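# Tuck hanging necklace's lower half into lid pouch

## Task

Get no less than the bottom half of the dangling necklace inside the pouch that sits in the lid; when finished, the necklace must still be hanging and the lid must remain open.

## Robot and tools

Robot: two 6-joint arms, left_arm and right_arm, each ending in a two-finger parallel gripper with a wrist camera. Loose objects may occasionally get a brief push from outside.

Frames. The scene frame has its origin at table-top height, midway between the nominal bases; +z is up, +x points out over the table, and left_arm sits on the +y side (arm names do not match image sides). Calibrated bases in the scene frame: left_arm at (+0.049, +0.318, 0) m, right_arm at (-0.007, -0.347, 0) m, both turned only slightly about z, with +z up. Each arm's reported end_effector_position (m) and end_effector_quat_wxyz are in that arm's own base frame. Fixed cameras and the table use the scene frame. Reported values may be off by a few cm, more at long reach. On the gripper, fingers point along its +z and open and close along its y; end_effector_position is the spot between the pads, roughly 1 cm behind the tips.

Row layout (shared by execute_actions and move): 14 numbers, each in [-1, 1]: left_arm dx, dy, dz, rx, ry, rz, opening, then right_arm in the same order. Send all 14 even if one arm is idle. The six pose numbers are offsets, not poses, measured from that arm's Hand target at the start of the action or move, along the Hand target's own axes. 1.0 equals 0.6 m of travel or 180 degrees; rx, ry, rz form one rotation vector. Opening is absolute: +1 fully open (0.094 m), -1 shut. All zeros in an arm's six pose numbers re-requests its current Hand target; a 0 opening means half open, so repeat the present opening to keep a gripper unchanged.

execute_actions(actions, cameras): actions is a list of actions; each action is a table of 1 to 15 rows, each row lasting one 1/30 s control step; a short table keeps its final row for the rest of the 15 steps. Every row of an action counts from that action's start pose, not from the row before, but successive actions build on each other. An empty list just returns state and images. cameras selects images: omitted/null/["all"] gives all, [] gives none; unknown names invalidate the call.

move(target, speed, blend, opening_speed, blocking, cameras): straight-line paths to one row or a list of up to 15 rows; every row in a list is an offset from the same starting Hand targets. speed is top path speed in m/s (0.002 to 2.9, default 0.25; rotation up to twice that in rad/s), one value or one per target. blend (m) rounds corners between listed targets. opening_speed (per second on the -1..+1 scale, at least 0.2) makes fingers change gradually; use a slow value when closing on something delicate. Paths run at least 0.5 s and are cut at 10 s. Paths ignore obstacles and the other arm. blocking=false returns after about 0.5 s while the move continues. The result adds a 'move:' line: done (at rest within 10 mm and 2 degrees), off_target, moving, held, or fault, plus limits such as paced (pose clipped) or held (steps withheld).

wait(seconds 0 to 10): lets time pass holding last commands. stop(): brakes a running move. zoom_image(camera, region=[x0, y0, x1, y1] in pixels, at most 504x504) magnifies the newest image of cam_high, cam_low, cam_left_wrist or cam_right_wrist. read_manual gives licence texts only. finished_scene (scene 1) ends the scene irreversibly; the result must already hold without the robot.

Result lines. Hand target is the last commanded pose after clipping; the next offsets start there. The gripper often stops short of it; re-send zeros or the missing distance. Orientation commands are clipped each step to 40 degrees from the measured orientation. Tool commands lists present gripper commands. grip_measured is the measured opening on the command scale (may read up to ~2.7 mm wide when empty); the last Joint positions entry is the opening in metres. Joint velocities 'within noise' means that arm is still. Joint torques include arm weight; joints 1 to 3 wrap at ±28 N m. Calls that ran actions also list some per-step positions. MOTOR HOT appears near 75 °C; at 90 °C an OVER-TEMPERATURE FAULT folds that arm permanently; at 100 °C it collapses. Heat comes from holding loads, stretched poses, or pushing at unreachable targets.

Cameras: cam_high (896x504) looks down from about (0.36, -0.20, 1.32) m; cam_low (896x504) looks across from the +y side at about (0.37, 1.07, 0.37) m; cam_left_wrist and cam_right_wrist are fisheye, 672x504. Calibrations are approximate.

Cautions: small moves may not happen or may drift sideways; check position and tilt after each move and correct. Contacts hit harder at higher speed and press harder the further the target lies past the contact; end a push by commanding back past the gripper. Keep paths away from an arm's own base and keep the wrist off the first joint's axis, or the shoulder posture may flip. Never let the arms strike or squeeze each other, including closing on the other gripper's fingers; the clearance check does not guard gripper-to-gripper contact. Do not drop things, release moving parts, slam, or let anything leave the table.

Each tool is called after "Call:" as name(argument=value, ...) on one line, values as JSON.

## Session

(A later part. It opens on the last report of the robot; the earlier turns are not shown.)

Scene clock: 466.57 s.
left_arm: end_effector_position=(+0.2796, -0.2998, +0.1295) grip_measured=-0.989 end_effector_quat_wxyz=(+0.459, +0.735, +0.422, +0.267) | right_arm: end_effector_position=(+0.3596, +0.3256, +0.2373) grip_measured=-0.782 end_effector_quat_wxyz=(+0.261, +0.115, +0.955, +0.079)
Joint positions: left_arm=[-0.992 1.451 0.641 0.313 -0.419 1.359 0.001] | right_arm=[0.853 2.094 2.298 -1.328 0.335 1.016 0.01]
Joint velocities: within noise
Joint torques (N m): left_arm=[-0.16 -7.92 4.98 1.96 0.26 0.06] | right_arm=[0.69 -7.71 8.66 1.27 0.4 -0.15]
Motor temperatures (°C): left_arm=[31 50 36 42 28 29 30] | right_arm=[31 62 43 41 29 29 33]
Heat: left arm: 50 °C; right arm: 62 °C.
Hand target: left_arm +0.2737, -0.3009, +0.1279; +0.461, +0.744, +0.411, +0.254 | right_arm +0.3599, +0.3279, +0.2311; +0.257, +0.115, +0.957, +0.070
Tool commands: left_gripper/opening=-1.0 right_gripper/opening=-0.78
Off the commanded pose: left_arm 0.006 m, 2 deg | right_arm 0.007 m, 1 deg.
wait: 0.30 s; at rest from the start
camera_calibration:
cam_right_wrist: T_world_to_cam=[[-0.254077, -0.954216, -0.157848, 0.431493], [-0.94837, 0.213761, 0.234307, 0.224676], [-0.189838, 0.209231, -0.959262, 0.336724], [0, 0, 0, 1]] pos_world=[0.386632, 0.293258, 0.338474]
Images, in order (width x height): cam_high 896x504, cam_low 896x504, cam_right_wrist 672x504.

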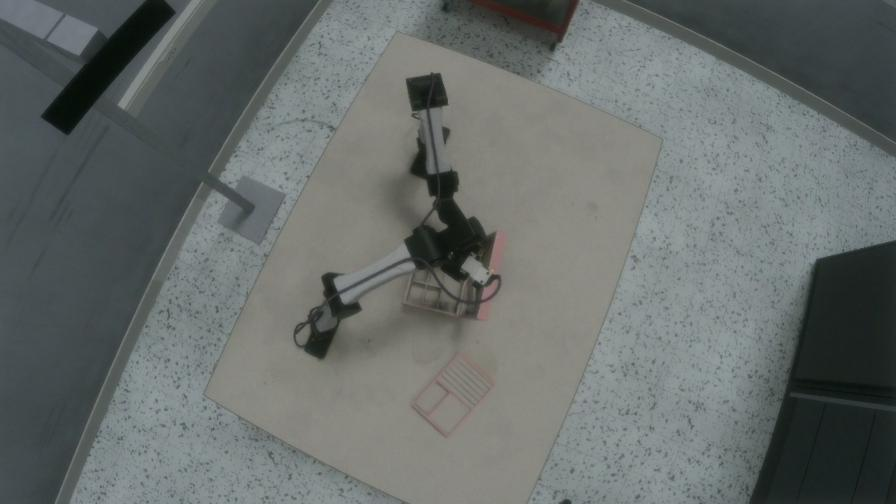

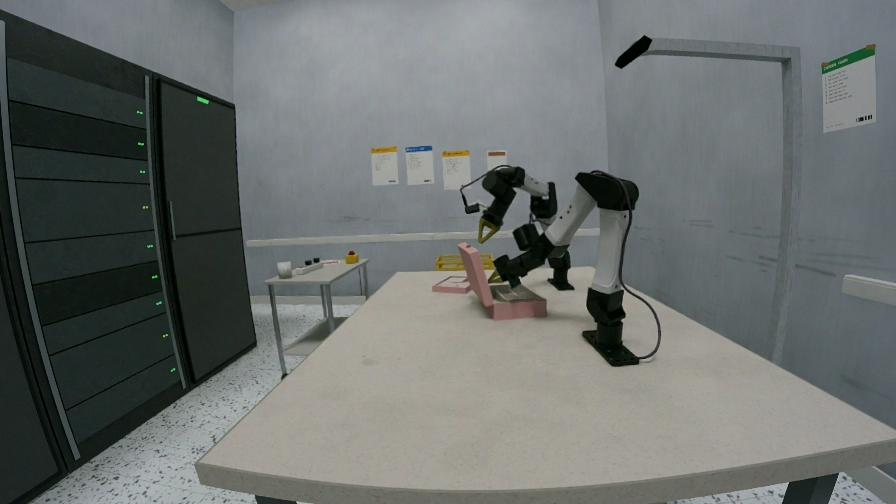

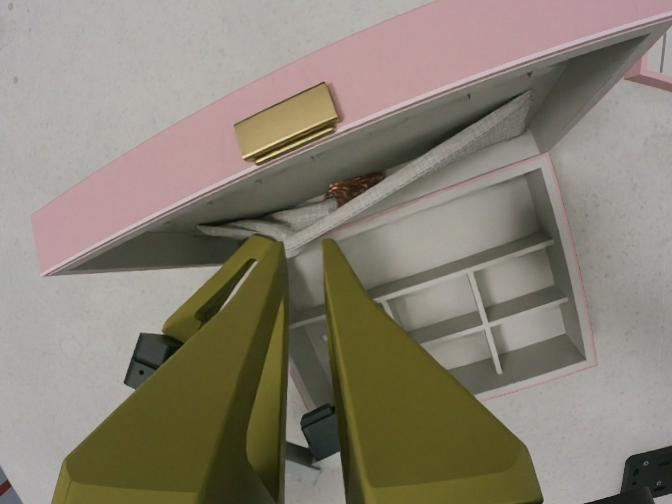

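Call:
move(target=[[0,0,0,0,0,0,-1,-0.0179,-0.1172,-0.0533,0,0,0,-0.78],[0,0,0,0,0,0,-1,-0.0179,-0.1172,-0.0533,0,0,-0.93,-0.78]], speed=[0.15,0.7], cameras=["cam_left_wrist","cam_right_wrist"])

Scene clock: 471.37 s.
left_arm: end_effector_position=(+0.2796, -0.2998, +0.1295) grip_measured=-0.989 end_effector_quat_wxyz=(+0.459, +0.735, +0.422, +0.267) | right_arm: end_effector_position=(+0.3417, +0.2551, +0.2473) grip_measured=-0.782 end_effector_quat_wxyz=(-0.091, +0.938, -0.226, +0.249)
Joint positions: left_arm=[-0.992 1.451 0.641 0.313 -0.419 1.359 0.001] | right_arm=[0.766 1.83 1.968 -1.269 0.315 -1.974 0.01]
Joint velocities: within noise
Joint torques (N m): left_arm=[-0.27 -7.99 4.86 1.97 0.24 0.05] | right_arm=[0.21 -8.79 6.01 1.46 0.09 -0.32]
Motor temperatures (°C): left_arm=[31 49 36 43 28 29 30] | right_arm=[31 62 43 41 29 29 33]
Heat: left arm: 49 °C; right arm: 62 °C.
Hand target: left_arm +0.2737, -0.3009, +0.1279; +0.461, +0.744, +0.411, +0.254 | right_arm +0.3396, +0.2550, +0.2501; -0.097, +0.939, -0.219, +0.248
Off the commanded pose: left_arm 0.006 m, 2 deg | right_arm 0.004 m, 1 deg.
move: done
camera_calibration:
cam_left_wrist: T_world_to_cam=[[-0.380865, 0.254851, -0.888816, 0.291797], [-0.171946, 0.924977, 0.338899, 0.2855], [0.908502, 0.281903, -0.30847, -0.0243249], [0, 0, 0, 1]] pos_world=[0.182325, -0.331588, 0.155095]
cam_right_wrist: T_world_to_cam=[[0.364694, 0.854893, 0.368995, -0.441964], [0.200149, -0.458998, 0.865598, -0.156555], [0.909362, -0.241824, -0.3385, -0.0564404], [0, 0, 0, 1]] pos_world=[0.243841, 0.292325, 0.279491]
Images, in order (width x height): cam_left_wrist 672x504, cam_right_wrist 672x504.

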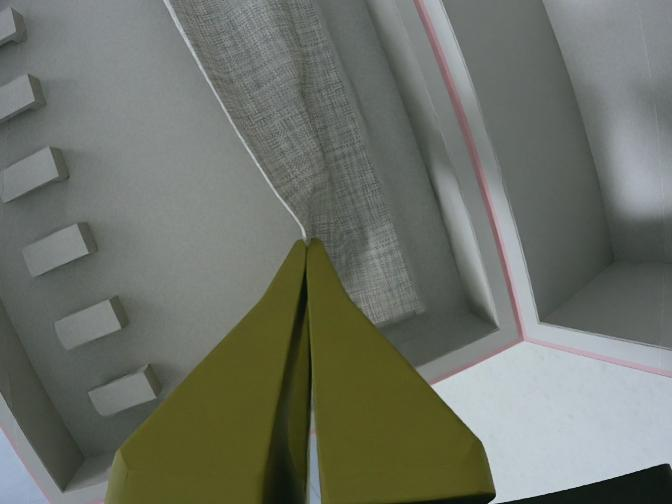

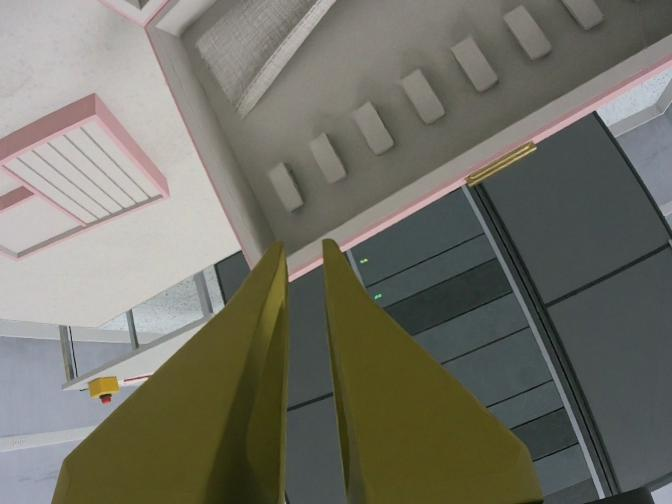

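Call:
zoom_image(camera="cam_right_wrist", region=[180, 0, 672, 260])

Scaled by 1.024 from the camera's 672x504 image, which has a finer 960x720 frame.

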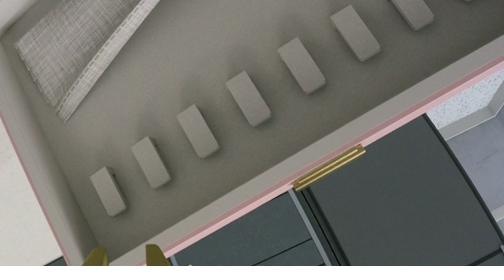

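Call:
zoom_image(camera="cam_left_wrist", region=[0, 120, 200, 430])

Call:
zoom_image(camera="cam_right_wrist", region=[250, 60, 460, 230])

Scaled by 1.626 from the camera's 672x504 image, which has a finer 960x720 frame.

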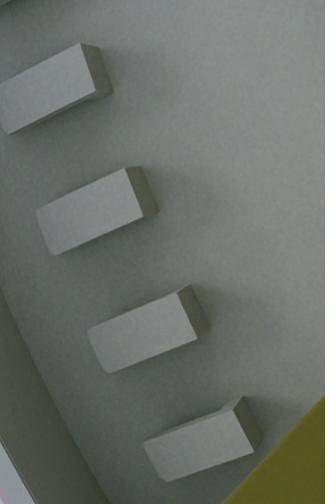

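Scaled by 2.400 from the camera's 672x504 image, which has a finer 960x720 frame.

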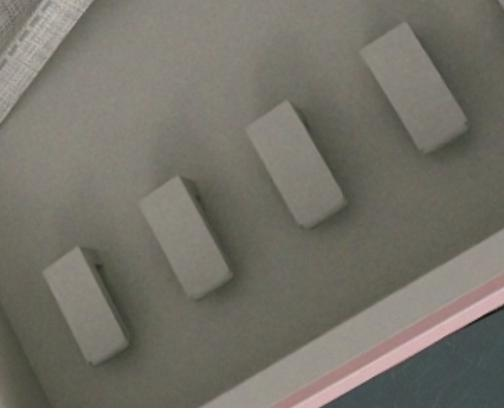

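Call:
move(target=[[0,0.0179,-0.0089,0,0,0,-1,0,0,0,0,0,0.62,-1],[0,0.0179,-0.0089,0,0,0,-1,0,0,0,0,0,-0.76,-1]], speed=[0.6,0.6], cameras=["cam_left_wrist","cam_right_wrist"])

Scene clock: 486.93 s.
left_arm: end_effector_position=(+0.2762, -0.2973, +0.1327) grip_measured=-0.989 end_effector_quat_wxyz=(+0.457, +0.738, +0.420, +0.263) | right_arm: end_effector_position=(+0.3409, +0.2573, +0.2468) grip_measured=-0.998 end_effector_quat_wxyz=(+0.194, +0.544, +0.797, +0.176)
Joint positions: left_arm=[-0.992 1.423 0.641 0.277 -0.41 1.36 0.001] | right_arm=[0.766 1.83 1.968 -1.266 0.302 1.895 0]
Joint velocities: within noise
Joint torques (N m): left_arm=[0.12 -7.98 7.49 1.72 0.15 0.07] | right_arm=[0.2 -8.77 6.05 1.39 0.32 -0.09]
Motor temperatures (°C): left_arm=[31 48 36 43 28 29 30] | right_arm=[31 61 43 41 28 29 32]
Heat: left arm: 48 °C; right arm: 61 °C.
Hand target: left_arm +0.2737, -0.3010, +0.1399; +0.461, +0.744, +0.411, +0.254 | right_arm +0.3396, +0.2550, +0.2500; +0.194, +0.550, +0.792, +0.182
Off the commanded pose: left_arm 0.008 m, 2 deg | right_arm 0.004 m, 1 deg.
move: done
camera_calibration:
cam_left_wrist: T_world_to_cam=[[-0.385488, 0.261795, -0.884795, 0.295625], [-0.161785, 0.924874, 0.344141, 0.277952], [0.908419, 0.275809, -0.314173, -0.0220188], [0, 0, 0, 1]] pos_world=[0.178931, -0.328391, 0.158995]
cam_right_wrist: T_world_to_cam=[[-0.849867, -0.31474, -0.422688, 0.466929], [-0.513833, 0.673045, 0.531965, -0.120445], [0.117057, 0.66929, -0.733722, 0.077993], [0, 0, 0, 1]] pos_world=[0.325809, 0.175826, 0.318662]
Images, in order (width x height): cam_left_wrist 672x504, cam_right_wrist 672x504.

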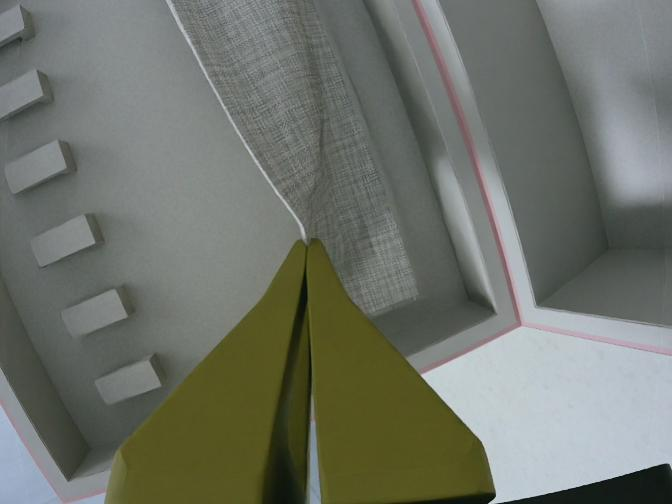

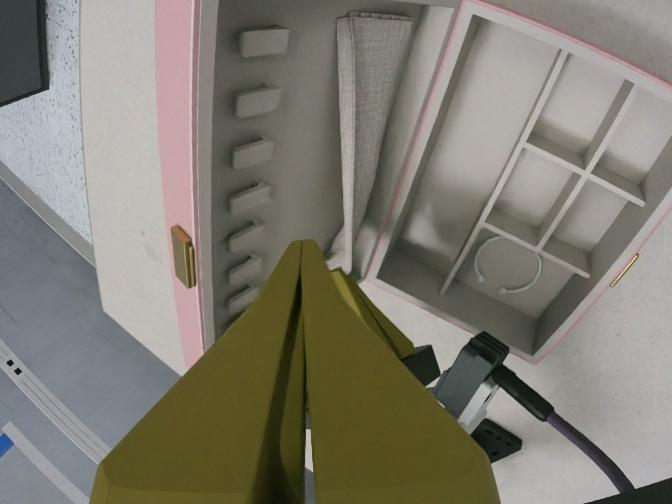

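Call:
zoom_image(camera="cam_right_wrist", region=[210, 0, 440, 300])

Scaled by 1.680 from the camera's 672x504 image, which has a finer 960x720 frame.

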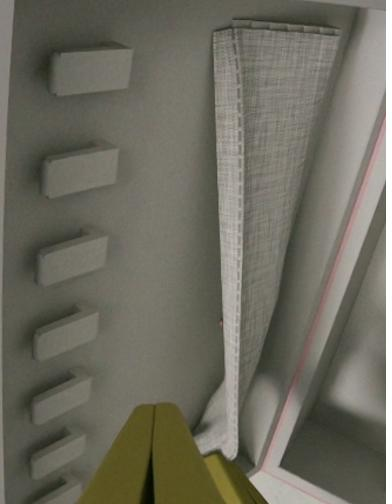

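Call:
move(target=[-0.0010,0.0145,-0.0003,0,-0.0497,0.0248,-1,0,0,0,0,0,0,-1], speed=0.06, cameras=["cam_left_wrist","cam_right_wrist"])

Scene clock: 490.43 s.
left_arm: end_effector_position=(+0.2797, -0.2993, +0.1382) grip_measured=-0.989 end_effector_quat_wxyz=(+0.472, +0.775, +0.357, +0.222) | right_arm: end_effector_position=(+0.3409, +0.2573, +0.2468) grip_measured=-0.998 end_effector_quat_wxyz=(+0.194, +0.544, +0.797, +0.176)
Joint positions: left_arm=[-0.89 1.389 0.641 0.268 -0.17 1.491 0.001] | right_arm=[0.766 1.83 1.968 -1.266 0.302 1.896 0]
Joint velocities: within noise
Joint torques (N m): left_arm=[-0.21 -7.99 7.56 1.9 0.26 0.11] | right_arm=[0.2 -8.76 6.04 1.39 0.32 -0.1]
Motor temperatures (°C): left_arm=[31 48 37 43 28 29 30] | right_arm=[31 61 43 41 28 29 32]
Heat: left arm: 48 °C; right arm: 61 °C.
Hand target: left_arm +0.2765, -0.3035, +0.1478; +0.481, +0.777, +0.344, +0.213 | right_arm +0.3396, +0.2550, +0.2500; +0.194, +0.550, +0.792, +0.182
Off the commanded pose: left_arm 0.011 m, 2 deg | right_arm 0.004 m, 1 deg.
move: off_target (left_arm)
camera_calibration:
cam_left_wrist: T_world_to_cam=[[-0.343579, 0.33205, -0.878462, 0.310744], [-0.000622685, 0.935326, 0.353788, 0.235134], [0.939124, 0.122101, -0.321151, -0.0765612], [0, 0, 0, 1]] pos_world=[0.178812, -0.313761, 0.165202]
cam_right_wrist: T_world_to_cam=[[-0.85021, -0.313667, -0.422795, 0.466755], [-0.513131, 0.673232, 0.532405, -0.120844], [0.117641, 0.669605, -0.733341, 0.0775645], [0, 0, 0, 1]] pos_world=[0.325707, 0.175824, 0.318561]
Images, in order (width x height): cam_left_wrist 672x504, cam_right_wrist 672x504.

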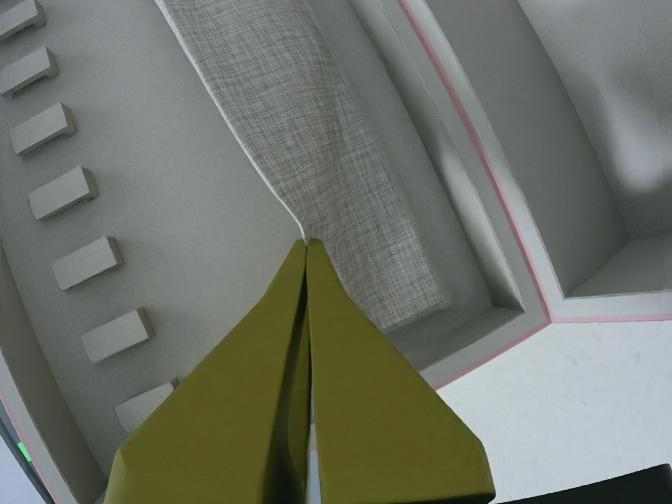

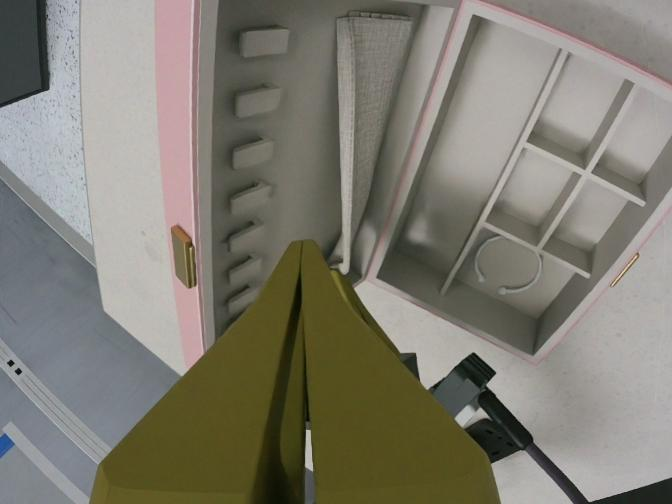

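Call:
wait(seconds=0.2, cameras=["cam_right_wrist", "cam_left_wrist"])

Scene clock: 491.70 s.
left_arm: end_effector_position=(+0.2797, -0.2992, +0.1381) grip_measured=-0.989 end_effector_quat_wxyz=(+0.472, +0.775, +0.357, +0.222) | right_arm: end_effector_position=(+0.3409, +0.2573, +0.2468) grip_measured=-0.998 end_effector_quat_wxyz=(+0.194, +0.544, +0.797, +0.176)
Joint positions: left_arm=[-0.89 1.389 0.641 0.267 -0.169 1.492 0.001] | right_arm=[0.766 1.83 1.968 -1.266 0.302 1.896 0]
Joint velocities: within noise
Joint torques (N m): left_arm=[-0.24 -8.05 7.64 1.88 0.26 0.12] | right_arm=[0.2 -8.79 6.01 1.4 0.32 -0.1]
Motor temperatures (°C): left_arm=[31 48 37 43 28 29 30] | right_arm=[31 61 43 41 29 29 32]
Heat: left arm: 48 °C; right arm: 61 °C.
Hand target: left_arm +0.2766, -0.3034, +0.1478; +0.481, +0.777, +0.344, +0.213 | right_arm +0.3396, +0.2550, +0.2500; +0.194, +0.550, +0.792, +0.182
Tool commands: left_gripper/opening=-1.0 right_gripper/opening=-1.0
Off the commanded pose: left_arm 0.011 m, 2 deg | right_arm 0.004 m, 1 deg.
wait: 0.20 s; at rest from the start
camera_calibration:
cam_left_wrist: T_world_to_cam=[[-0.343412, 0.332817, -0.878237, 0.310796], [0.000012489, 0.935108, 0.354364, 0.234892], [0.939185, 0.121682, -0.321131, -0.0766458], [0, 0, 0, 1]] pos_world=[0.178713, -0.313761, 0.165102]
cam_right_wrist: T_world_to_cam=[[-0.85021, -0.313667, -0.422795, 0.466755], [-0.513131, 0.673232, 0.532405, -0.120844], [0.117641, 0.669605, -0.733341, 0.0775645], [0, 0, 0, 1]] pos_world=[0.325707, 0.175824, 0.318561]
Images, in order (width x height): cam_left_wrist 672x504, cam_right_wrist 672x504.

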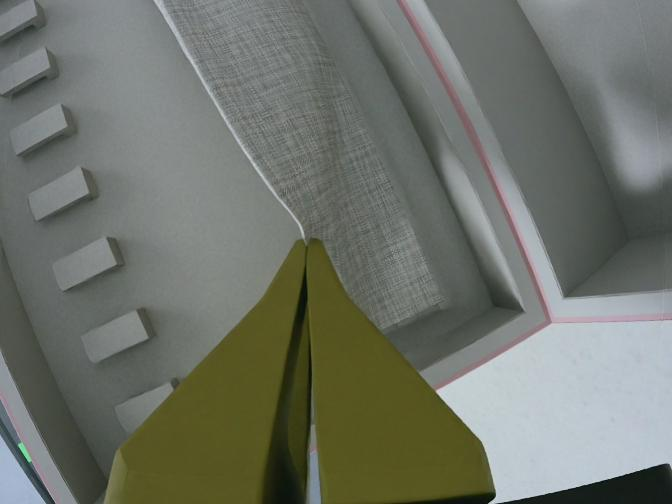

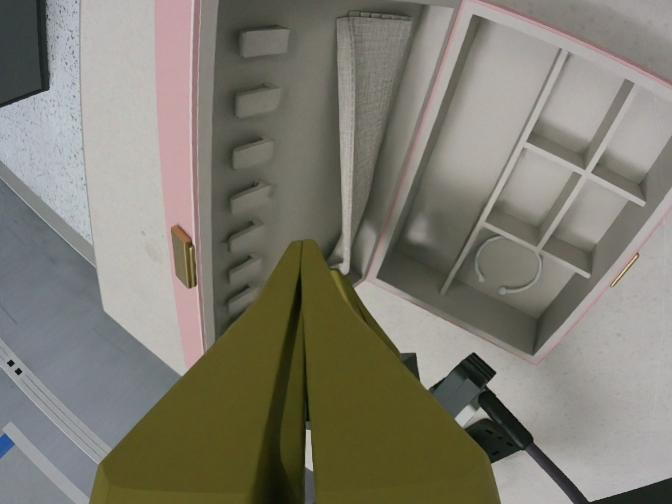

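Call:
zoom_image(camera="cam_right_wrist", region=[300, 120, 400, 280])

Call:
zoom_image(camera="cam_left_wrist", region=[160, 30, 400, 260])

Scaled by 3.150 from the camera's 672x504 image, which has a finer 960x720 frame.

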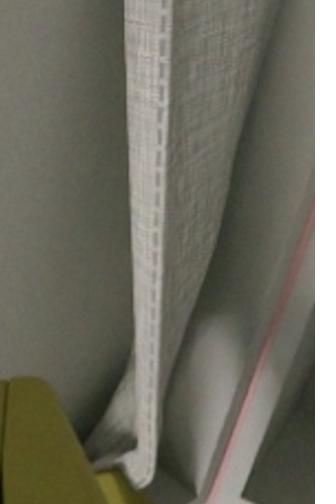

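Scaled by 2.100 from the camera's 672x504 image, which has a finer 960x720 frame.

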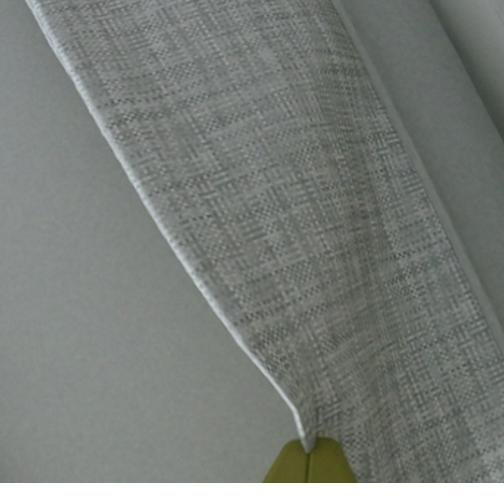

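Call:
move(target=[0,0,0,0,0,0,-1, 0.0949,0.0485,0.0360,0,0,0,-1], speed=0.12, cameras=["cam_right_wrist"])

Scene clock: 496.97 s.
left_arm: end_effector_position=(+0.2797, -0.2992, +0.1380) grip_measured=-0.989 end_effector_quat_wxyz=(+0.472, +0.775, +0.357, +0.222) | right_arm: end_effector_position=(+0.3539, +0.3192, +0.2461) grip_measured=-0.998 end_effector_quat_wxyz=(+0.192, +0.545, +0.793, +0.192)
Joint positions: left_arm=[-0.89 1.389 0.641 0.267 -0.169 1.492 0.001] | right_arm=[0.851 2.064 2.289 -1.346 0.329 1.978 0]
Joint velocities: within noise
Joint torques (N m): left_arm=[-0.17 -7.88 7.77 1.89 0.26 0.09] | right_arm=[0.46 -7.31 8.64 1.2 0.39 -0.09]
Motor temperatures (°C): left_arm=[31 48 37 43 28 29 30] | right_arm=[31 61 43 41 29 29 32]
Heat: left arm: 48 °C; right arm: 61 °C.
Hand target: left_arm +0.2766, -0.3033, +0.1478; +0.481, +0.777, +0.344, +0.213 | right_arm +0.3557, +0.3198, +0.2400; +0.194, +0.550, +0.792, +0.182
Off the commanded pose: left_arm 0.011 m, 2 deg | right_arm 0.006 m, 1 deg.
move: off_target (left_arm)
camera_calibration:
cam_right_wrist: T_world_to_cam=[[-0.842765, -0.302281, -0.445392, 0.49631], [-0.522864, 0.656331, 0.543914, -0.1494], [0.12791, 0.691271, -0.711184, 0.0180537], [0, 0, 0, 1]] pos_world=[0.337847, 0.235601, 0.315153]
Images, in order (width x height): cam_right_wrist 672x504.

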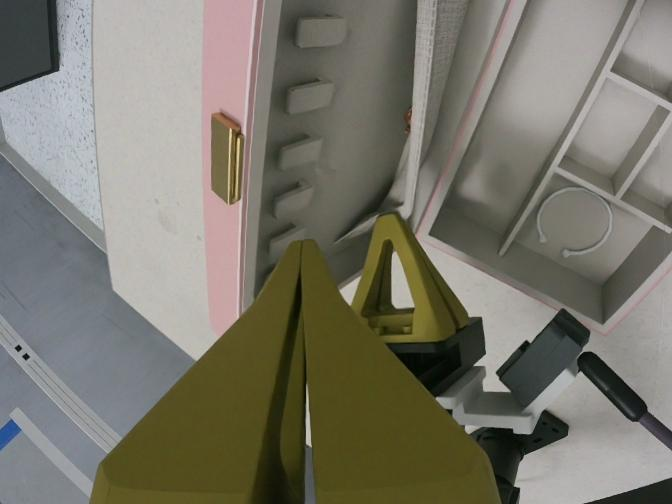

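Call:
zoom_image(camera="cam_right_wrist", region=[330, 60, 450, 240])

Scaled by 2.800 from the camera's 672x504 image, which has a finer 960x720 frame.

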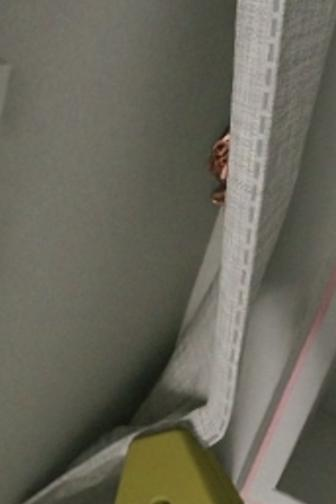

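Call:
move(target=[0,0,0,0,0,0,-1, 0.0,-0.0480,0.0788,0,0,0.025,-1], speed=0.08, cameras=["cam_left_wrist","cam_right_wrist"])

Scene clock: 500.07 s.
left_arm: end_effector_position=(+0.2796, -0.2993, +0.1381) grip_measured=-0.989 end_effector_quat_wxyz=(+0.472, +0.775, +0.356, +0.222) | right_arm: end_effector_position=(+0.3565, +0.3178, +0.1716) grip_measured=-0.998 end_effector_quat_wxyz=(+0.185, +0.573, +0.779, +0.173)
Joint positions: left_arm=[-0.89 1.389 0.641 0.267 -0.169 1.492 0.001] | right_arm=[0.845 2.015 1.925 -1.083 0.331 2.046 0]
Joint velocities: within noise
Joint torques (N m): left_arm=[-0.16 -7.94 7.54 1.84 0.25 0.09] | right_arm=[-0.02 -12.03 6.32 1.34 0.37 -0.11]
Motor temperatures (°C): left_arm=[31 48 37 43 28 29 30] | right_arm=[31 61 43 41 29 29 32]
Heat: left arm: 48 °C; right arm: 61 °C.
Hand target: left_arm +0.2766, -0.3034, +0.1479; +0.481, +0.777, +0.344, +0.213 | right_arm +0.3566, +0.3139, +0.1850; +0.187, +0.580, +0.770, +0.189
Off the commanded pose: left_arm 0.011 m, 2 deg | right_arm 0.014 m, 2 deg.
move: off_target (left_arm, right_arm)
camera_calibration:
cam_left_wrist: T_world_to_cam=[[-0.343168, 0.333121, -0.878217, 0.310812], [0.000434312, 0.935052, 0.35451, 0.234682], [0.939274, 0.121275, -0.321025, -0.0768196], [0, 0, 0, 1]] pos_world=[0.178714, -0.313662, 0.165103]
cam_right_wrist: T_world_to_cam=[[-0.877087, -0.249394, -0.410512, 0.454276], [-0.45805, 0.691545, 0.558529, -0.143494], [0.144594, 0.677914, -0.720781, -0.0344454], [0, 0, 0, 1]] pos_world=[0.337693, 0.235877, 0.241804]
Images, in order (width x height): cam_left_wrist 672x504, cam_right_wrist 672x504.

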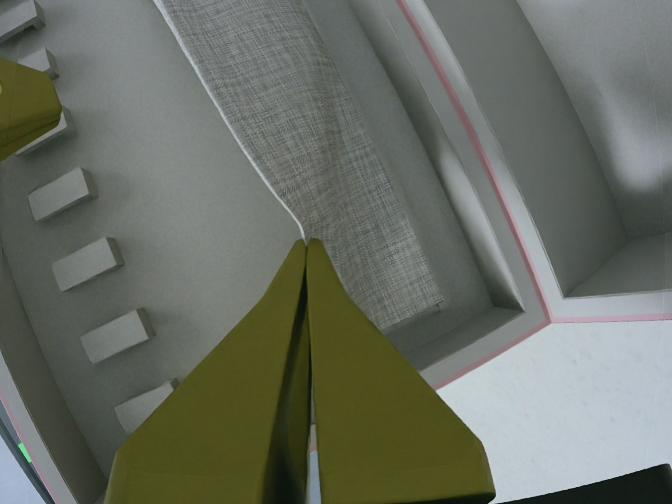

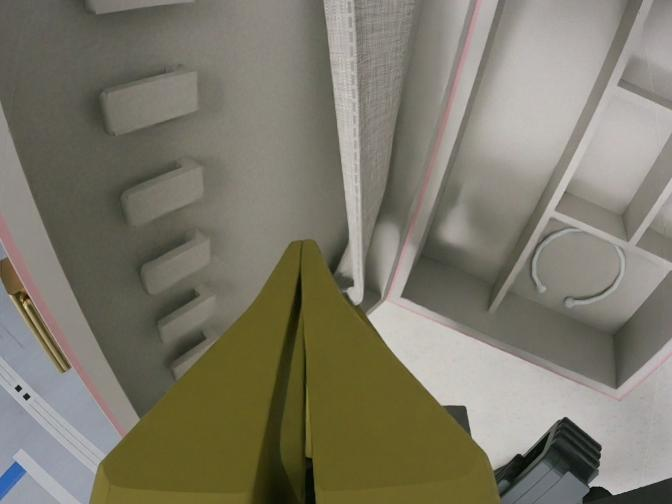

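Call:
zoom_image(camera="cam_left_wrist", region=[0, 30, 140, 190])

Scaled by 3.150 from the camera's 672x504 image, which has a finer 960x720 frame.

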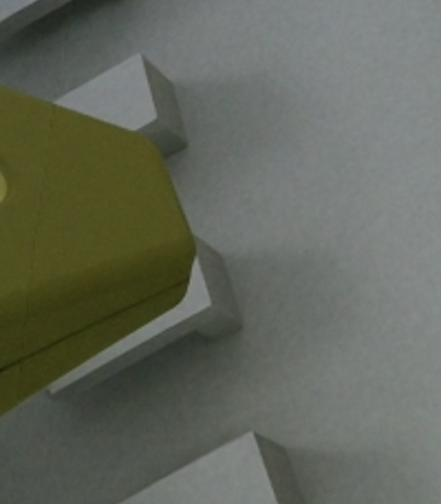

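Call:
move(target=[0,0,0,0,0,0,-1, -0.0087,-0.0227,0.0358,0,-0.032,0,-1], speed=0.05, cameras=["cam_left_wrist","cam_right_wrist"])

Scene clock: 504.73 s.
left_arm: end_effector_position=(+0.2796, -0.2993, +0.1381) grip_measured=-0.989 end_effector_quat_wxyz=(+0.472, +0.775, +0.356, +0.222) | right_arm: end_effector_position=(+0.3586, +0.3072, +0.1586) grip_measured=-0.998 end_effector_quat_wxyz=(+0.221, +0.586, +0.764, +0.156)
Joint positions: left_arm=[-0.89 1.389 0.641 0.267 -0.169 1.492 0.001] | right_arm=[0.857 2.015 1.863 -1.055 0.42 2.087 0]
Joint velocities: within noise
Joint torques (N m): left_arm=[-0.09 -7.88 7.57 1.87 0.27 0.1] | right_arm=[0.69 -9.95 6.32 1.27 0.47 -0.1]
Motor temperatures (°C): left_arm=[31 48 37 44 28 29 30] | right_arm=[31 62 43 40 29 29 32]
Heat: left arm: 48 °C; right arm: 62 °C.
Hand target: left_arm +0.2766, -0.3034, +0.1478; +0.481, +0.777, +0.344, +0.213 | right_arm +0.3577, +0.3069, +0.1600; +0.226, +0.589, +0.759, +0.160
Off the commanded pose: left_arm 0.011 m, 2 deg | right_arm 0.002 m, 1 deg.
move: off_target (left_arm)
camera_calibration:
cam_left_wrist: T_world_to_cam=[[-0.343168, 0.333121, -0.878217, 0.310812], [0.000434312, 0.935052, 0.35451, 0.234682], [0.939274, 0.121275, -0.321025, -0.0768196], [0, 0, 0, 1]] pos_world=[0.178714, -0.313662, 0.165103]
cam_right_wrist: T_world_to_cam=[[-0.87387, -0.224536, -0.431202, 0.442722], [-0.438308, 0.747599, 0.49898, -0.142776], [0.210328, 0.625043, -0.75172, -0.0392441], [0, 0, 0, 1]] pos_world=[0.332556, 0.230675, 0.232644]
Images, in order (width x height): cam_left_wrist 672x504, cam_right_wrist 672x504.

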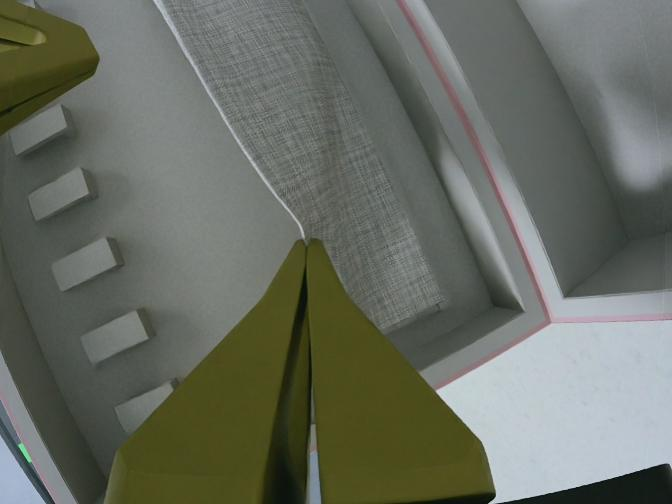

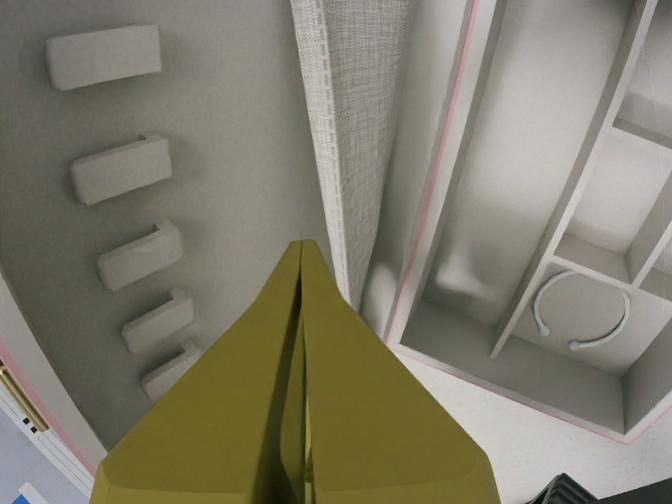

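Call:
zoom_image(camera="cam_right_wrist", region=[270, 130, 380, 300])

Scaled by 2.965 from the camera's 672x504 image, which has a finer 960x720 frame.

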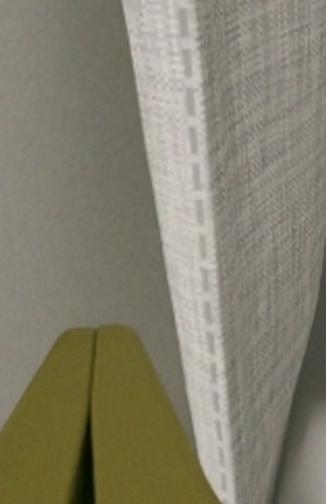

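Call:
move(target=[0,0,0,0,0,0,-1, 0.0053,0.0005,0.0190,0,0,-0.011,-1], speed=0.03, cameras=["cam_left_wrist"])

Scene clock: 509.93 s.
left_arm: end_effector_position=(+0.2796, -0.2993, +0.1381) grip_measured=-0.989 end_effector_quat_wxyz=(+0.472, +0.775, +0.356, +0.222) | right_arm: end_effector_position=(+0.3622, +0.3110, +0.1585) grip_measured=-0.998 end_effector_quat_wxyz=(+0.224, +0.581, +0.764, +0.166)
Joint positions: left_arm=[-0.89 1.389 0.641 0.267 -0.169 1.492 0.001] | right_arm=[0.857 2.015 1.855 -1.022 0.421 2.074 0]
Joint velocities: within noise
Joint torques (N m): left_arm=[-0.02 -7.9 7.58 1.85 0.27 0.09] | right_arm=[0.28 -8.35 6.32 1.29 0.45 -0.39]
Motor temperatures (°C): left_arm=[31 48 38 44 28 29 30] | right_arm=[31 63 43 40 29 29 32]
Heat: left arm: 48 °C; right arm: 63 °C.
Hand target: left_arm +0.2766, -0.3034, +0.1479; +0.481, +0.777, +0.344, +0.213 | right_arm +0.3634, +0.3098, +0.1500; +0.228, +0.576, +0.769, +0.156
Off the commanded pose: left_arm 0.011 m, 2 deg | right_arm 0.009 m, 2 deg.
move: off_target (left_arm)
camera_calibration:
cam_left_wrist: T_world_to_cam=[[-0.343168, 0.333121, -0.878217, 0.310812], [0.000434312, 0.935052, 0.35451, 0.234682], [0.939274, 0.121275, -0.321025, -0.0768196], [0, 0, 0, 1]] pos_world=[0.178714, -0.313662, 0.165103]
Images, in order (width x height): cam_left_wrist 672x504.

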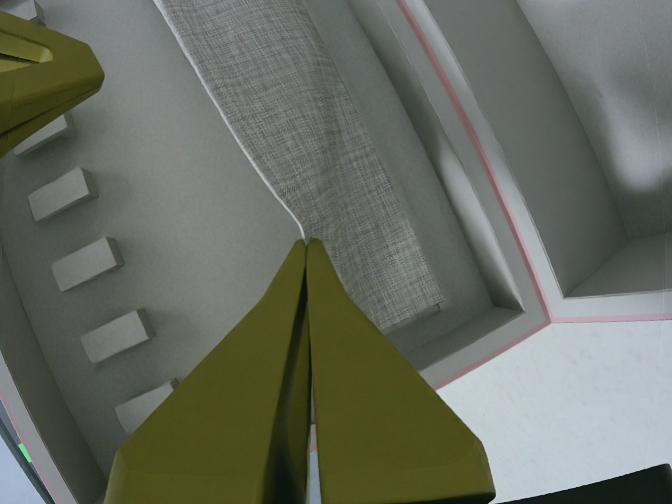

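Call:
move(target=[0,0,0,0,0,0,-1, 0.0020,-0.0020,0.0170,0,0,0,-1], speed=0.03, cameras=[])

Scene clock: 511.10 s.
left_arm: end_effector_position=(+0.2796, -0.2993, +0.1381) grip_measured=-0.989 end_effector_quat_wxyz=(+0.472, +0.775, +0.356, +0.222) | right_arm: end_effector_position=(+0.3652, +0.3123, +0.1539) grip_measured=-0.998 end_effector_quat_wxyz=(+0.225, +0.580, +0.764, +0.171)
Joint positions: left_arm=[-0.89 1.389 0.641 0.267 -0.169 1.492 0.001] | right_arm=[0.854 2.015 1.832 -0.987 0.421 2.067 0]
Joint velocities: within noise
Joint torques (N m): left_arm=[-0.1 -7.86 7.54 1.84 0.26 0.05] | right_arm=[0.02 -7.61 6.43 1.29 0.42 -0.36]
Motor temperatures (°C): left_arm=[31 48 38 44 28 29 30] | right_arm=[31 62 43 40 29 29 32]
Heat: left arm: 48 °C; right arm: 62 °C.
Hand target: left_arm +0.2766, -0.3034, +0.1479; +0.481, +0.777, +0.344, +0.213 | right_arm +0.3674, +0.3104, +0.1405; +0.228, +0.576, +0.769, +0.156
Off the commanded pose: left_arm 0.011 m, 2 deg | right_arm 0.014 m, 2 deg.
move: off_target (left_arm, right_arm)
No camera images: "cameras" was empty.

Call:
move(target=[0,0,0,0,0,0,-1, 0.0015,-0.0075,0.0100,0,0,0,-1], speed=0.03, cameras=[])

Scene clock: 512.23 s.
left_arm: end_effector_position=(+0.2796, -0.2993, +0.1381) grip_measured=-0.989 end_effector_quat_wxyz=(+0.472, +0.775, +0.356, +0.222) | right_arm: end_effector_position=(+0.3649, +0.3119, +0.1447) grip_measured=-0.998 end_effector_quat_wxyz=(+0.225, +0.580, +0.764, +0.169)
Joint positions: left_arm=[-0.89 1.389 0.641 0.267 -0.169 1.492 0.001] | right_arm=[0.854 2.015 1.797 -0.955 0.421 2.066 0]
Joint velocities: within noise
Joint torques (N m): left_arm=[-0.18 -7.79 7.42 1.88 0.26 0.06] | right_arm=[0.03 -7.9 6.46 1.3 0.42 -0.37]
Motor temperatures (°C): left_arm=[31 48 38 44 28 29 30] | right_arm=[31 62 43 40 29 29 32]
Heat: left arm: 48 °C; right arm: 62 °C.
Hand target: left_arm +0.2766, -0.3034, +0.1479; +0.481, +0.777, +0.344, +0.213 | right_arm +0.3668, +0.3099, +0.1331; +0.228, +0.576, +0.769, +0.156
Off the commanded pose: left_arm 0.011 m, 2 deg | right_arm 0.012 m, 2 deg.
move: off_target (left_arm, right_arm)
No camera images: "cameras" was empty.

Call:
move(target=[0,0,0,0,0,0,-1, -0.0019,0.0085,0.0113,0,0,0,-1], speed=0.03, cameras=["cam_left_wrist","cam_right_wrist"])

Scene clock: 513.27 s.
left_arm: end_effector_position=(+0.2796, -0.2993, +0.1381) grip_measured=-0.989 end_effector_quat_wxyz=(+0.472, +0.775, +0.356, +0.222) | right_arm: end_effector_position=(+0.3707, +0.3086, +0.1378) grip_measured=-0.998 end_effector_quat_wxyz=(+0.227, +0.580, +0.765, +0.162)
Joint positions: left_arm=[-0.89 1.389 0.641 0.267 -0.169 1.492 0.001] | right_arm=[0.84 2.031 1.797 -0.947 0.421 2.053 0]
Joint velocities: within noise
Joint torques (N m): left_arm=[-0.32 -7.84 7.5 1.88 0.24 0.07] | right_arm=[-0.01 -7.62 8.25 1.3 0.38 -0.32]
Motor temperatures (°C): left_arm=[31 48 38 44 28 29 30] | right_arm=[31 62 43 40 29 29 32]
Heat: left arm: 48 °C; right arm: 62 °C.
Hand target: left_arm +0.2766, -0.3034, +0.1479; +0.481, +0.777, +0.344, +0.213 | right_arm +0.3749, +0.3100, +0.1300; +0.228, +0.576, +0.769, +0.156
Off the commanded pose: left_arm 0.011 m, 2 deg | right_arm 0.009 m, 1 deg.
move: off_target (left_arm)
camera_calibration:
cam_left_wrist: T_world_to_cam=[[-0.343168, 0.333121, -0.878217, 0.310812], [0.000434312, 0.935052, 0.35451, 0.234682], [0.939274, 0.121275, -0.321025, -0.0768196], [0, 0, 0, 1]] pos_world=[0.178714, -0.313662, 0.165103]
cam_right_wrist: T_world_to_cam=[[-0.863825, -0.234593, -0.445839, 0.446085], [-0.455203, 0.742636, 0.491204, -0.119309], [0.215863, 0.627262, -0.748295, -0.0615556], [0, 0, 0, 1]] pos_world=[0.344317, 0.231863, 0.211425]
Images, in order (width x height): cam_left_wrist 672x504, cam_right_wrist 672x504.

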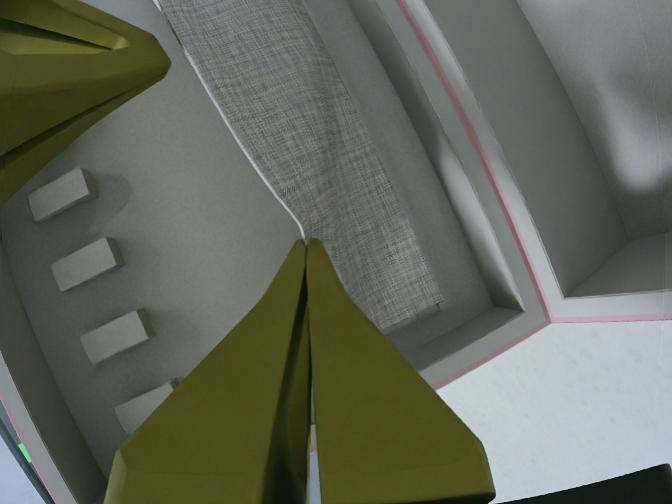

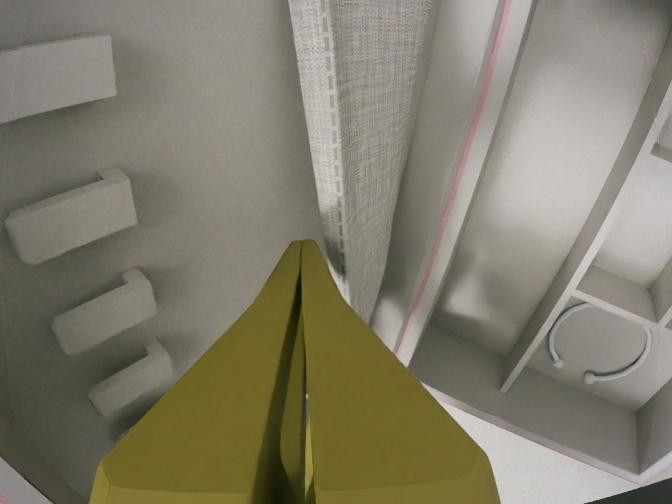

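Call:
move(target=[0,0,0,0,0,0,-1, 0.0012,0.0006,0.0119,0,0,0,-1], speed=0.03, cameras=["cam_left_wrist"])

Call:
zoom_image(camera="cam_left_wrist", region=[100, 0, 260, 140])

Scene clock: 514.67 s.
left_arm: end_effector_position=(+0.2796, -0.2993, +0.1381) grip_measured=-0.989 end_effector_quat_wxyz=(+0.472, +0.775, +0.356, +0.222) | right_arm: end_effector_position=(+0.3753, +0.3101, +0.1340) grip_measured=-0.998 end_effector_quat_wxyz=(+0.228, +0.580, +0.765, +0.165)
Joint positions: left_arm=[-0.89 1.389 0.641 0.267 -0.169 1.492 0.001] | right_arm=[0.836 2.044 1.797 -0.927 0.421 2.047 0]
Joint velocities: within noise
Joint torques (N m): left_arm=[-0.2 -7.94 7.3 1.86 0.3 0.07] | right_arm=[-0.06 -7.69 7.83 1.27 0.36 -0.38]
Motor temperatures (°C): left_arm=[31 48 38 44 28 29 30] | right_arm=[31 62 43 40 29 29 32]
Heat: left arm: 48 °C; right arm: 62 °C.
Hand target: left_arm +0.2766, -0.3034, +0.1479; +0.481, +0.777, +0.345, +0.213 | right_arm +0.3787, +0.3107, +0.1240; +0.228, +0.576, +0.769, +0.156
Off the commanded pose: left_arm 0.011 m, 2 deg | right_arm 0.011 m, 1 deg.
move: off_target (left_arm, right_arm)
camera_calibration:
cam_left_wrist: T_world_to_cam=[[-0.343168, 0.333121, -0.878217, 0.310812], [0.000434312, 0.935052, 0.35451, 0.234682], [0.939274, 0.121275, -0.321025, -0.0768196], [0, 0, 0, 1]] pos_world=[0.178714, -0.313662, 0.165103]
Images, in order (width x height): cam_left_wrist 672x504.

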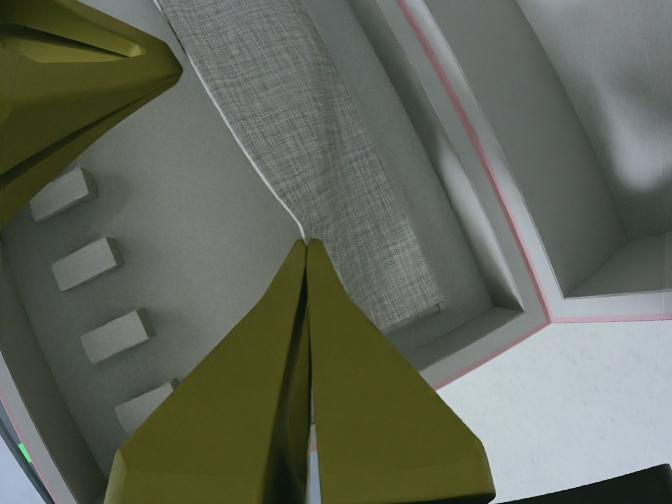

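Scaled by 3.150 from the camera's 672x504 image, which has a finer 960x720 frame.

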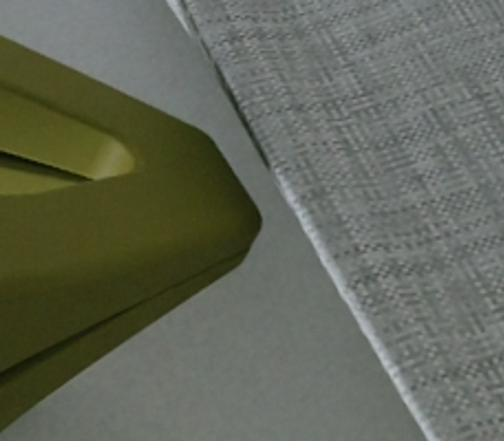

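Call:
move(target=[0,0,0,0,0,0,-1, 0.0014,-0.0050,0.0085,0,0,0,-1], speed=0.03, cameras=["cam_left_wrist"])

Call:
zoom_image(camera="cam_left_wrist", region=[100, 0, 260, 140])

Scene clock: 515.80 s.
left_arm: end_effector_position=(+0.2796, -0.2993, +0.1381) grip_measured=-0.989 end_effector_quat_wxyz=(+0.472, +0.775, +0.356, +0.222) | right_arm: end_effector_position=(+0.3773, +0.3124, +0.1331) grip_measured=-0.998 end_effector_quat_wxyz=(+0.229, +0.580, +0.763, +0.172)
Joint positions: left_arm=[-0.89 1.389 0.641 0.267 -0.169 1.492 0.001] | right_arm=[0.836 2.044 1.788 -0.903 0.421 2.046 0]
Joint velocities: within noise
Joint torques (N m): left_arm=[0.01 -7.86 7.58 1.87 0.28 0.06] | right_arm=[-0.09 -7.71 6.46 1.32 0.36 -0.37]
Motor temperatures (°C): left_arm=[31 48 38 44 28 29 30] | right_arm=[31 62 43 40 29 29 32]
Heat: left arm: 48 °C; right arm: 62 °C.
Hand target: left_arm +0.2766, -0.3034, +0.1479; +0.481, +0.777, +0.345, +0.213 | right_arm +0.3788, +0.3106, +0.1180; +0.228, +0.576, +0.769, +0.156
Off the commanded pose: left_arm 0.011 m, 2 deg | right_arm 0.015 m, 2 deg.
move: off_target (left_arm, right_arm)
camera_calibration:
cam_left_wrist: T_world_to_cam=[[-0.343168, 0.333121, -0.878217, 0.310812], [0.000434312, 0.935052, 0.35451, 0.234682], [0.939274, 0.121275, -0.321025, -0.0768196], [0, 0, 0, 1]] pos_world=[0.178714, -0.313662, 0.165103]
Images, in order (width x height): cam_left_wrist 672x504.

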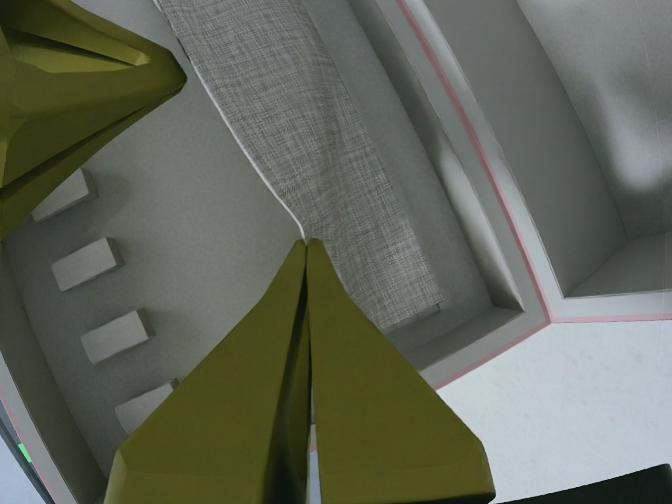

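Scaled by 3.150 from the camera's 672x504 image, which has a finer 960x720 frame.

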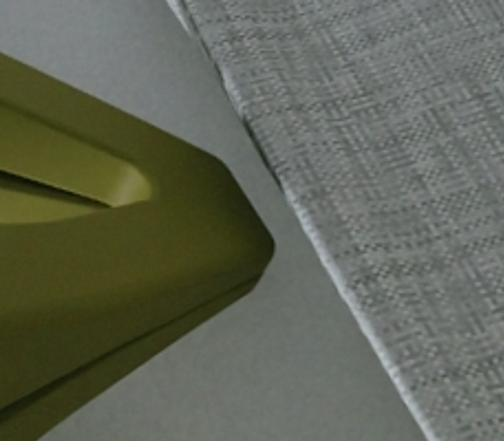

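Call:
move(target=[0,0,0,0,0,0,-1, 0.0020,-0.0079,0.0067,0,0,0,-1], speed=0.03, cameras=["cam_left_wrist"])

Call:
zoom_image(camera="cam_left_wrist", region=[100, 0, 260, 140])

Scene clock: 517.03 s.
left_arm: end_effector_position=(+0.2796, -0.2993, +0.1381) grip_measured=-0.989 end_effector_quat_wxyz=(+0.472, +0.775, +0.356, +0.222) | right_arm: end_effector_position=(+0.3764, +0.3113, +0.1249) grip_measured=-0.998 end_effector_quat_wxyz=(+0.229, +0.580, +0.764, +0.169)
Joint positions: left_arm=[-0.89 1.389 0.641 0.267 -0.169 1.492 0.001] | right_arm=[0.836 2.044 1.758 -0.879 0.421 2.046 0]
Joint velocities: within noise
Joint torques (N m): left_arm=[-0.24 -7.82 7.53 1.85 0.29 0.07] | right_arm=[0.16 -8.01 6.48 1.33 0.36 -0.33]
Motor temperatures (°C): left_arm=[31 48 38 44 28 29 30] | right_arm=[31 61 43 40 29 29 32]
Heat: left arm: 48 °C; right arm: 61 °C.
Hand target: left_arm +0.2766, -0.3034, +0.1479; +0.481, +0.777, +0.345, +0.213 | right_arm +0.3767, +0.3102, +0.1120; +0.228, +0.576, +0.770, +0.156
Off the commanded pose: left_arm 0.011 m, 2 deg | right_arm 0.013 m, 2 deg.
move: off_target (left_arm, right_arm)
camera_calibration:
cam_left_wrist: T_world_to_cam=[[-0.343168, 0.333121, -0.878217, 0.310812], [0.000434312, 0.935052, 0.35451, 0.234682], [0.939274, 0.121275, -0.321025, -0.0768196], [0, 0, 0, 1]] pos_world=[0.178714, -0.313662, 0.165103]
Images, in order (width x height): cam_left_wrist 672x504.

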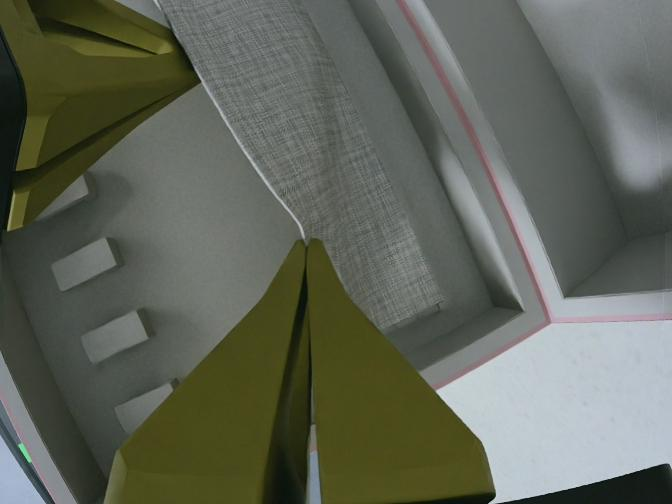

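Scaled by 3.150 from the camera's 672x504 image, which has a finer 960x720 frame.

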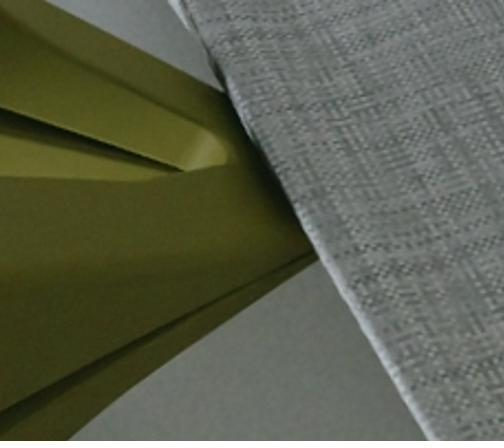

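Call:
move(target=[0,0,0,0,0,0,-1, 0.0020,-0.0098,0.0036,0,0,0,-1], speed=0.03, cameras=[])

Scene clock: 518.17 s.
left_arm: end_effector_position=(+0.2795, -0.2993, +0.1380) grip_measured=-0.989 end_effector_quat_wxyz=(+0.472, +0.775, +0.356, +0.222) | right_arm: end_effector_position=(+0.3749, +0.3097, +0.1159) grip_measured=-0.998 end_effector_quat_wxyz=(+0.228, +0.579, +0.765, +0.165)
Joint positions: left_arm=[-0.89 1.389 0.641 0.267 -0.169 1.492 0.001] | right_arm=[0.836 2.044 1.725 -0.854 0.421 2.046 0]
Joint velocities: within noise
Joint torques (N m): left_arm=[-0.13 -7.92 7.54 1.92 0.18 0.07] | right_arm=[0.58 -8.7 6.41 1.28 0.39 -0.28]
Motor temperatures (°C): left_arm=[31 48 38 44 28 29 30] | right_arm=[31 61 43 40 29 29 32]
Heat: left arm: 48 °C; right arm: 61 °C.
Hand target: left_arm +0.2766, -0.3034, +0.1479; +0.481, +0.777, +0.344, +0.213 | right_arm +0.3728, +0.3096, +0.1070; +0.228, +0.576, +0.770, +0.156
Off the commanded pose: left_arm 0.011 m, 2 deg | right_arm 0.009 m, 1 deg.
move: off_target (left_arm)
No camera images: "cameras" was empty.


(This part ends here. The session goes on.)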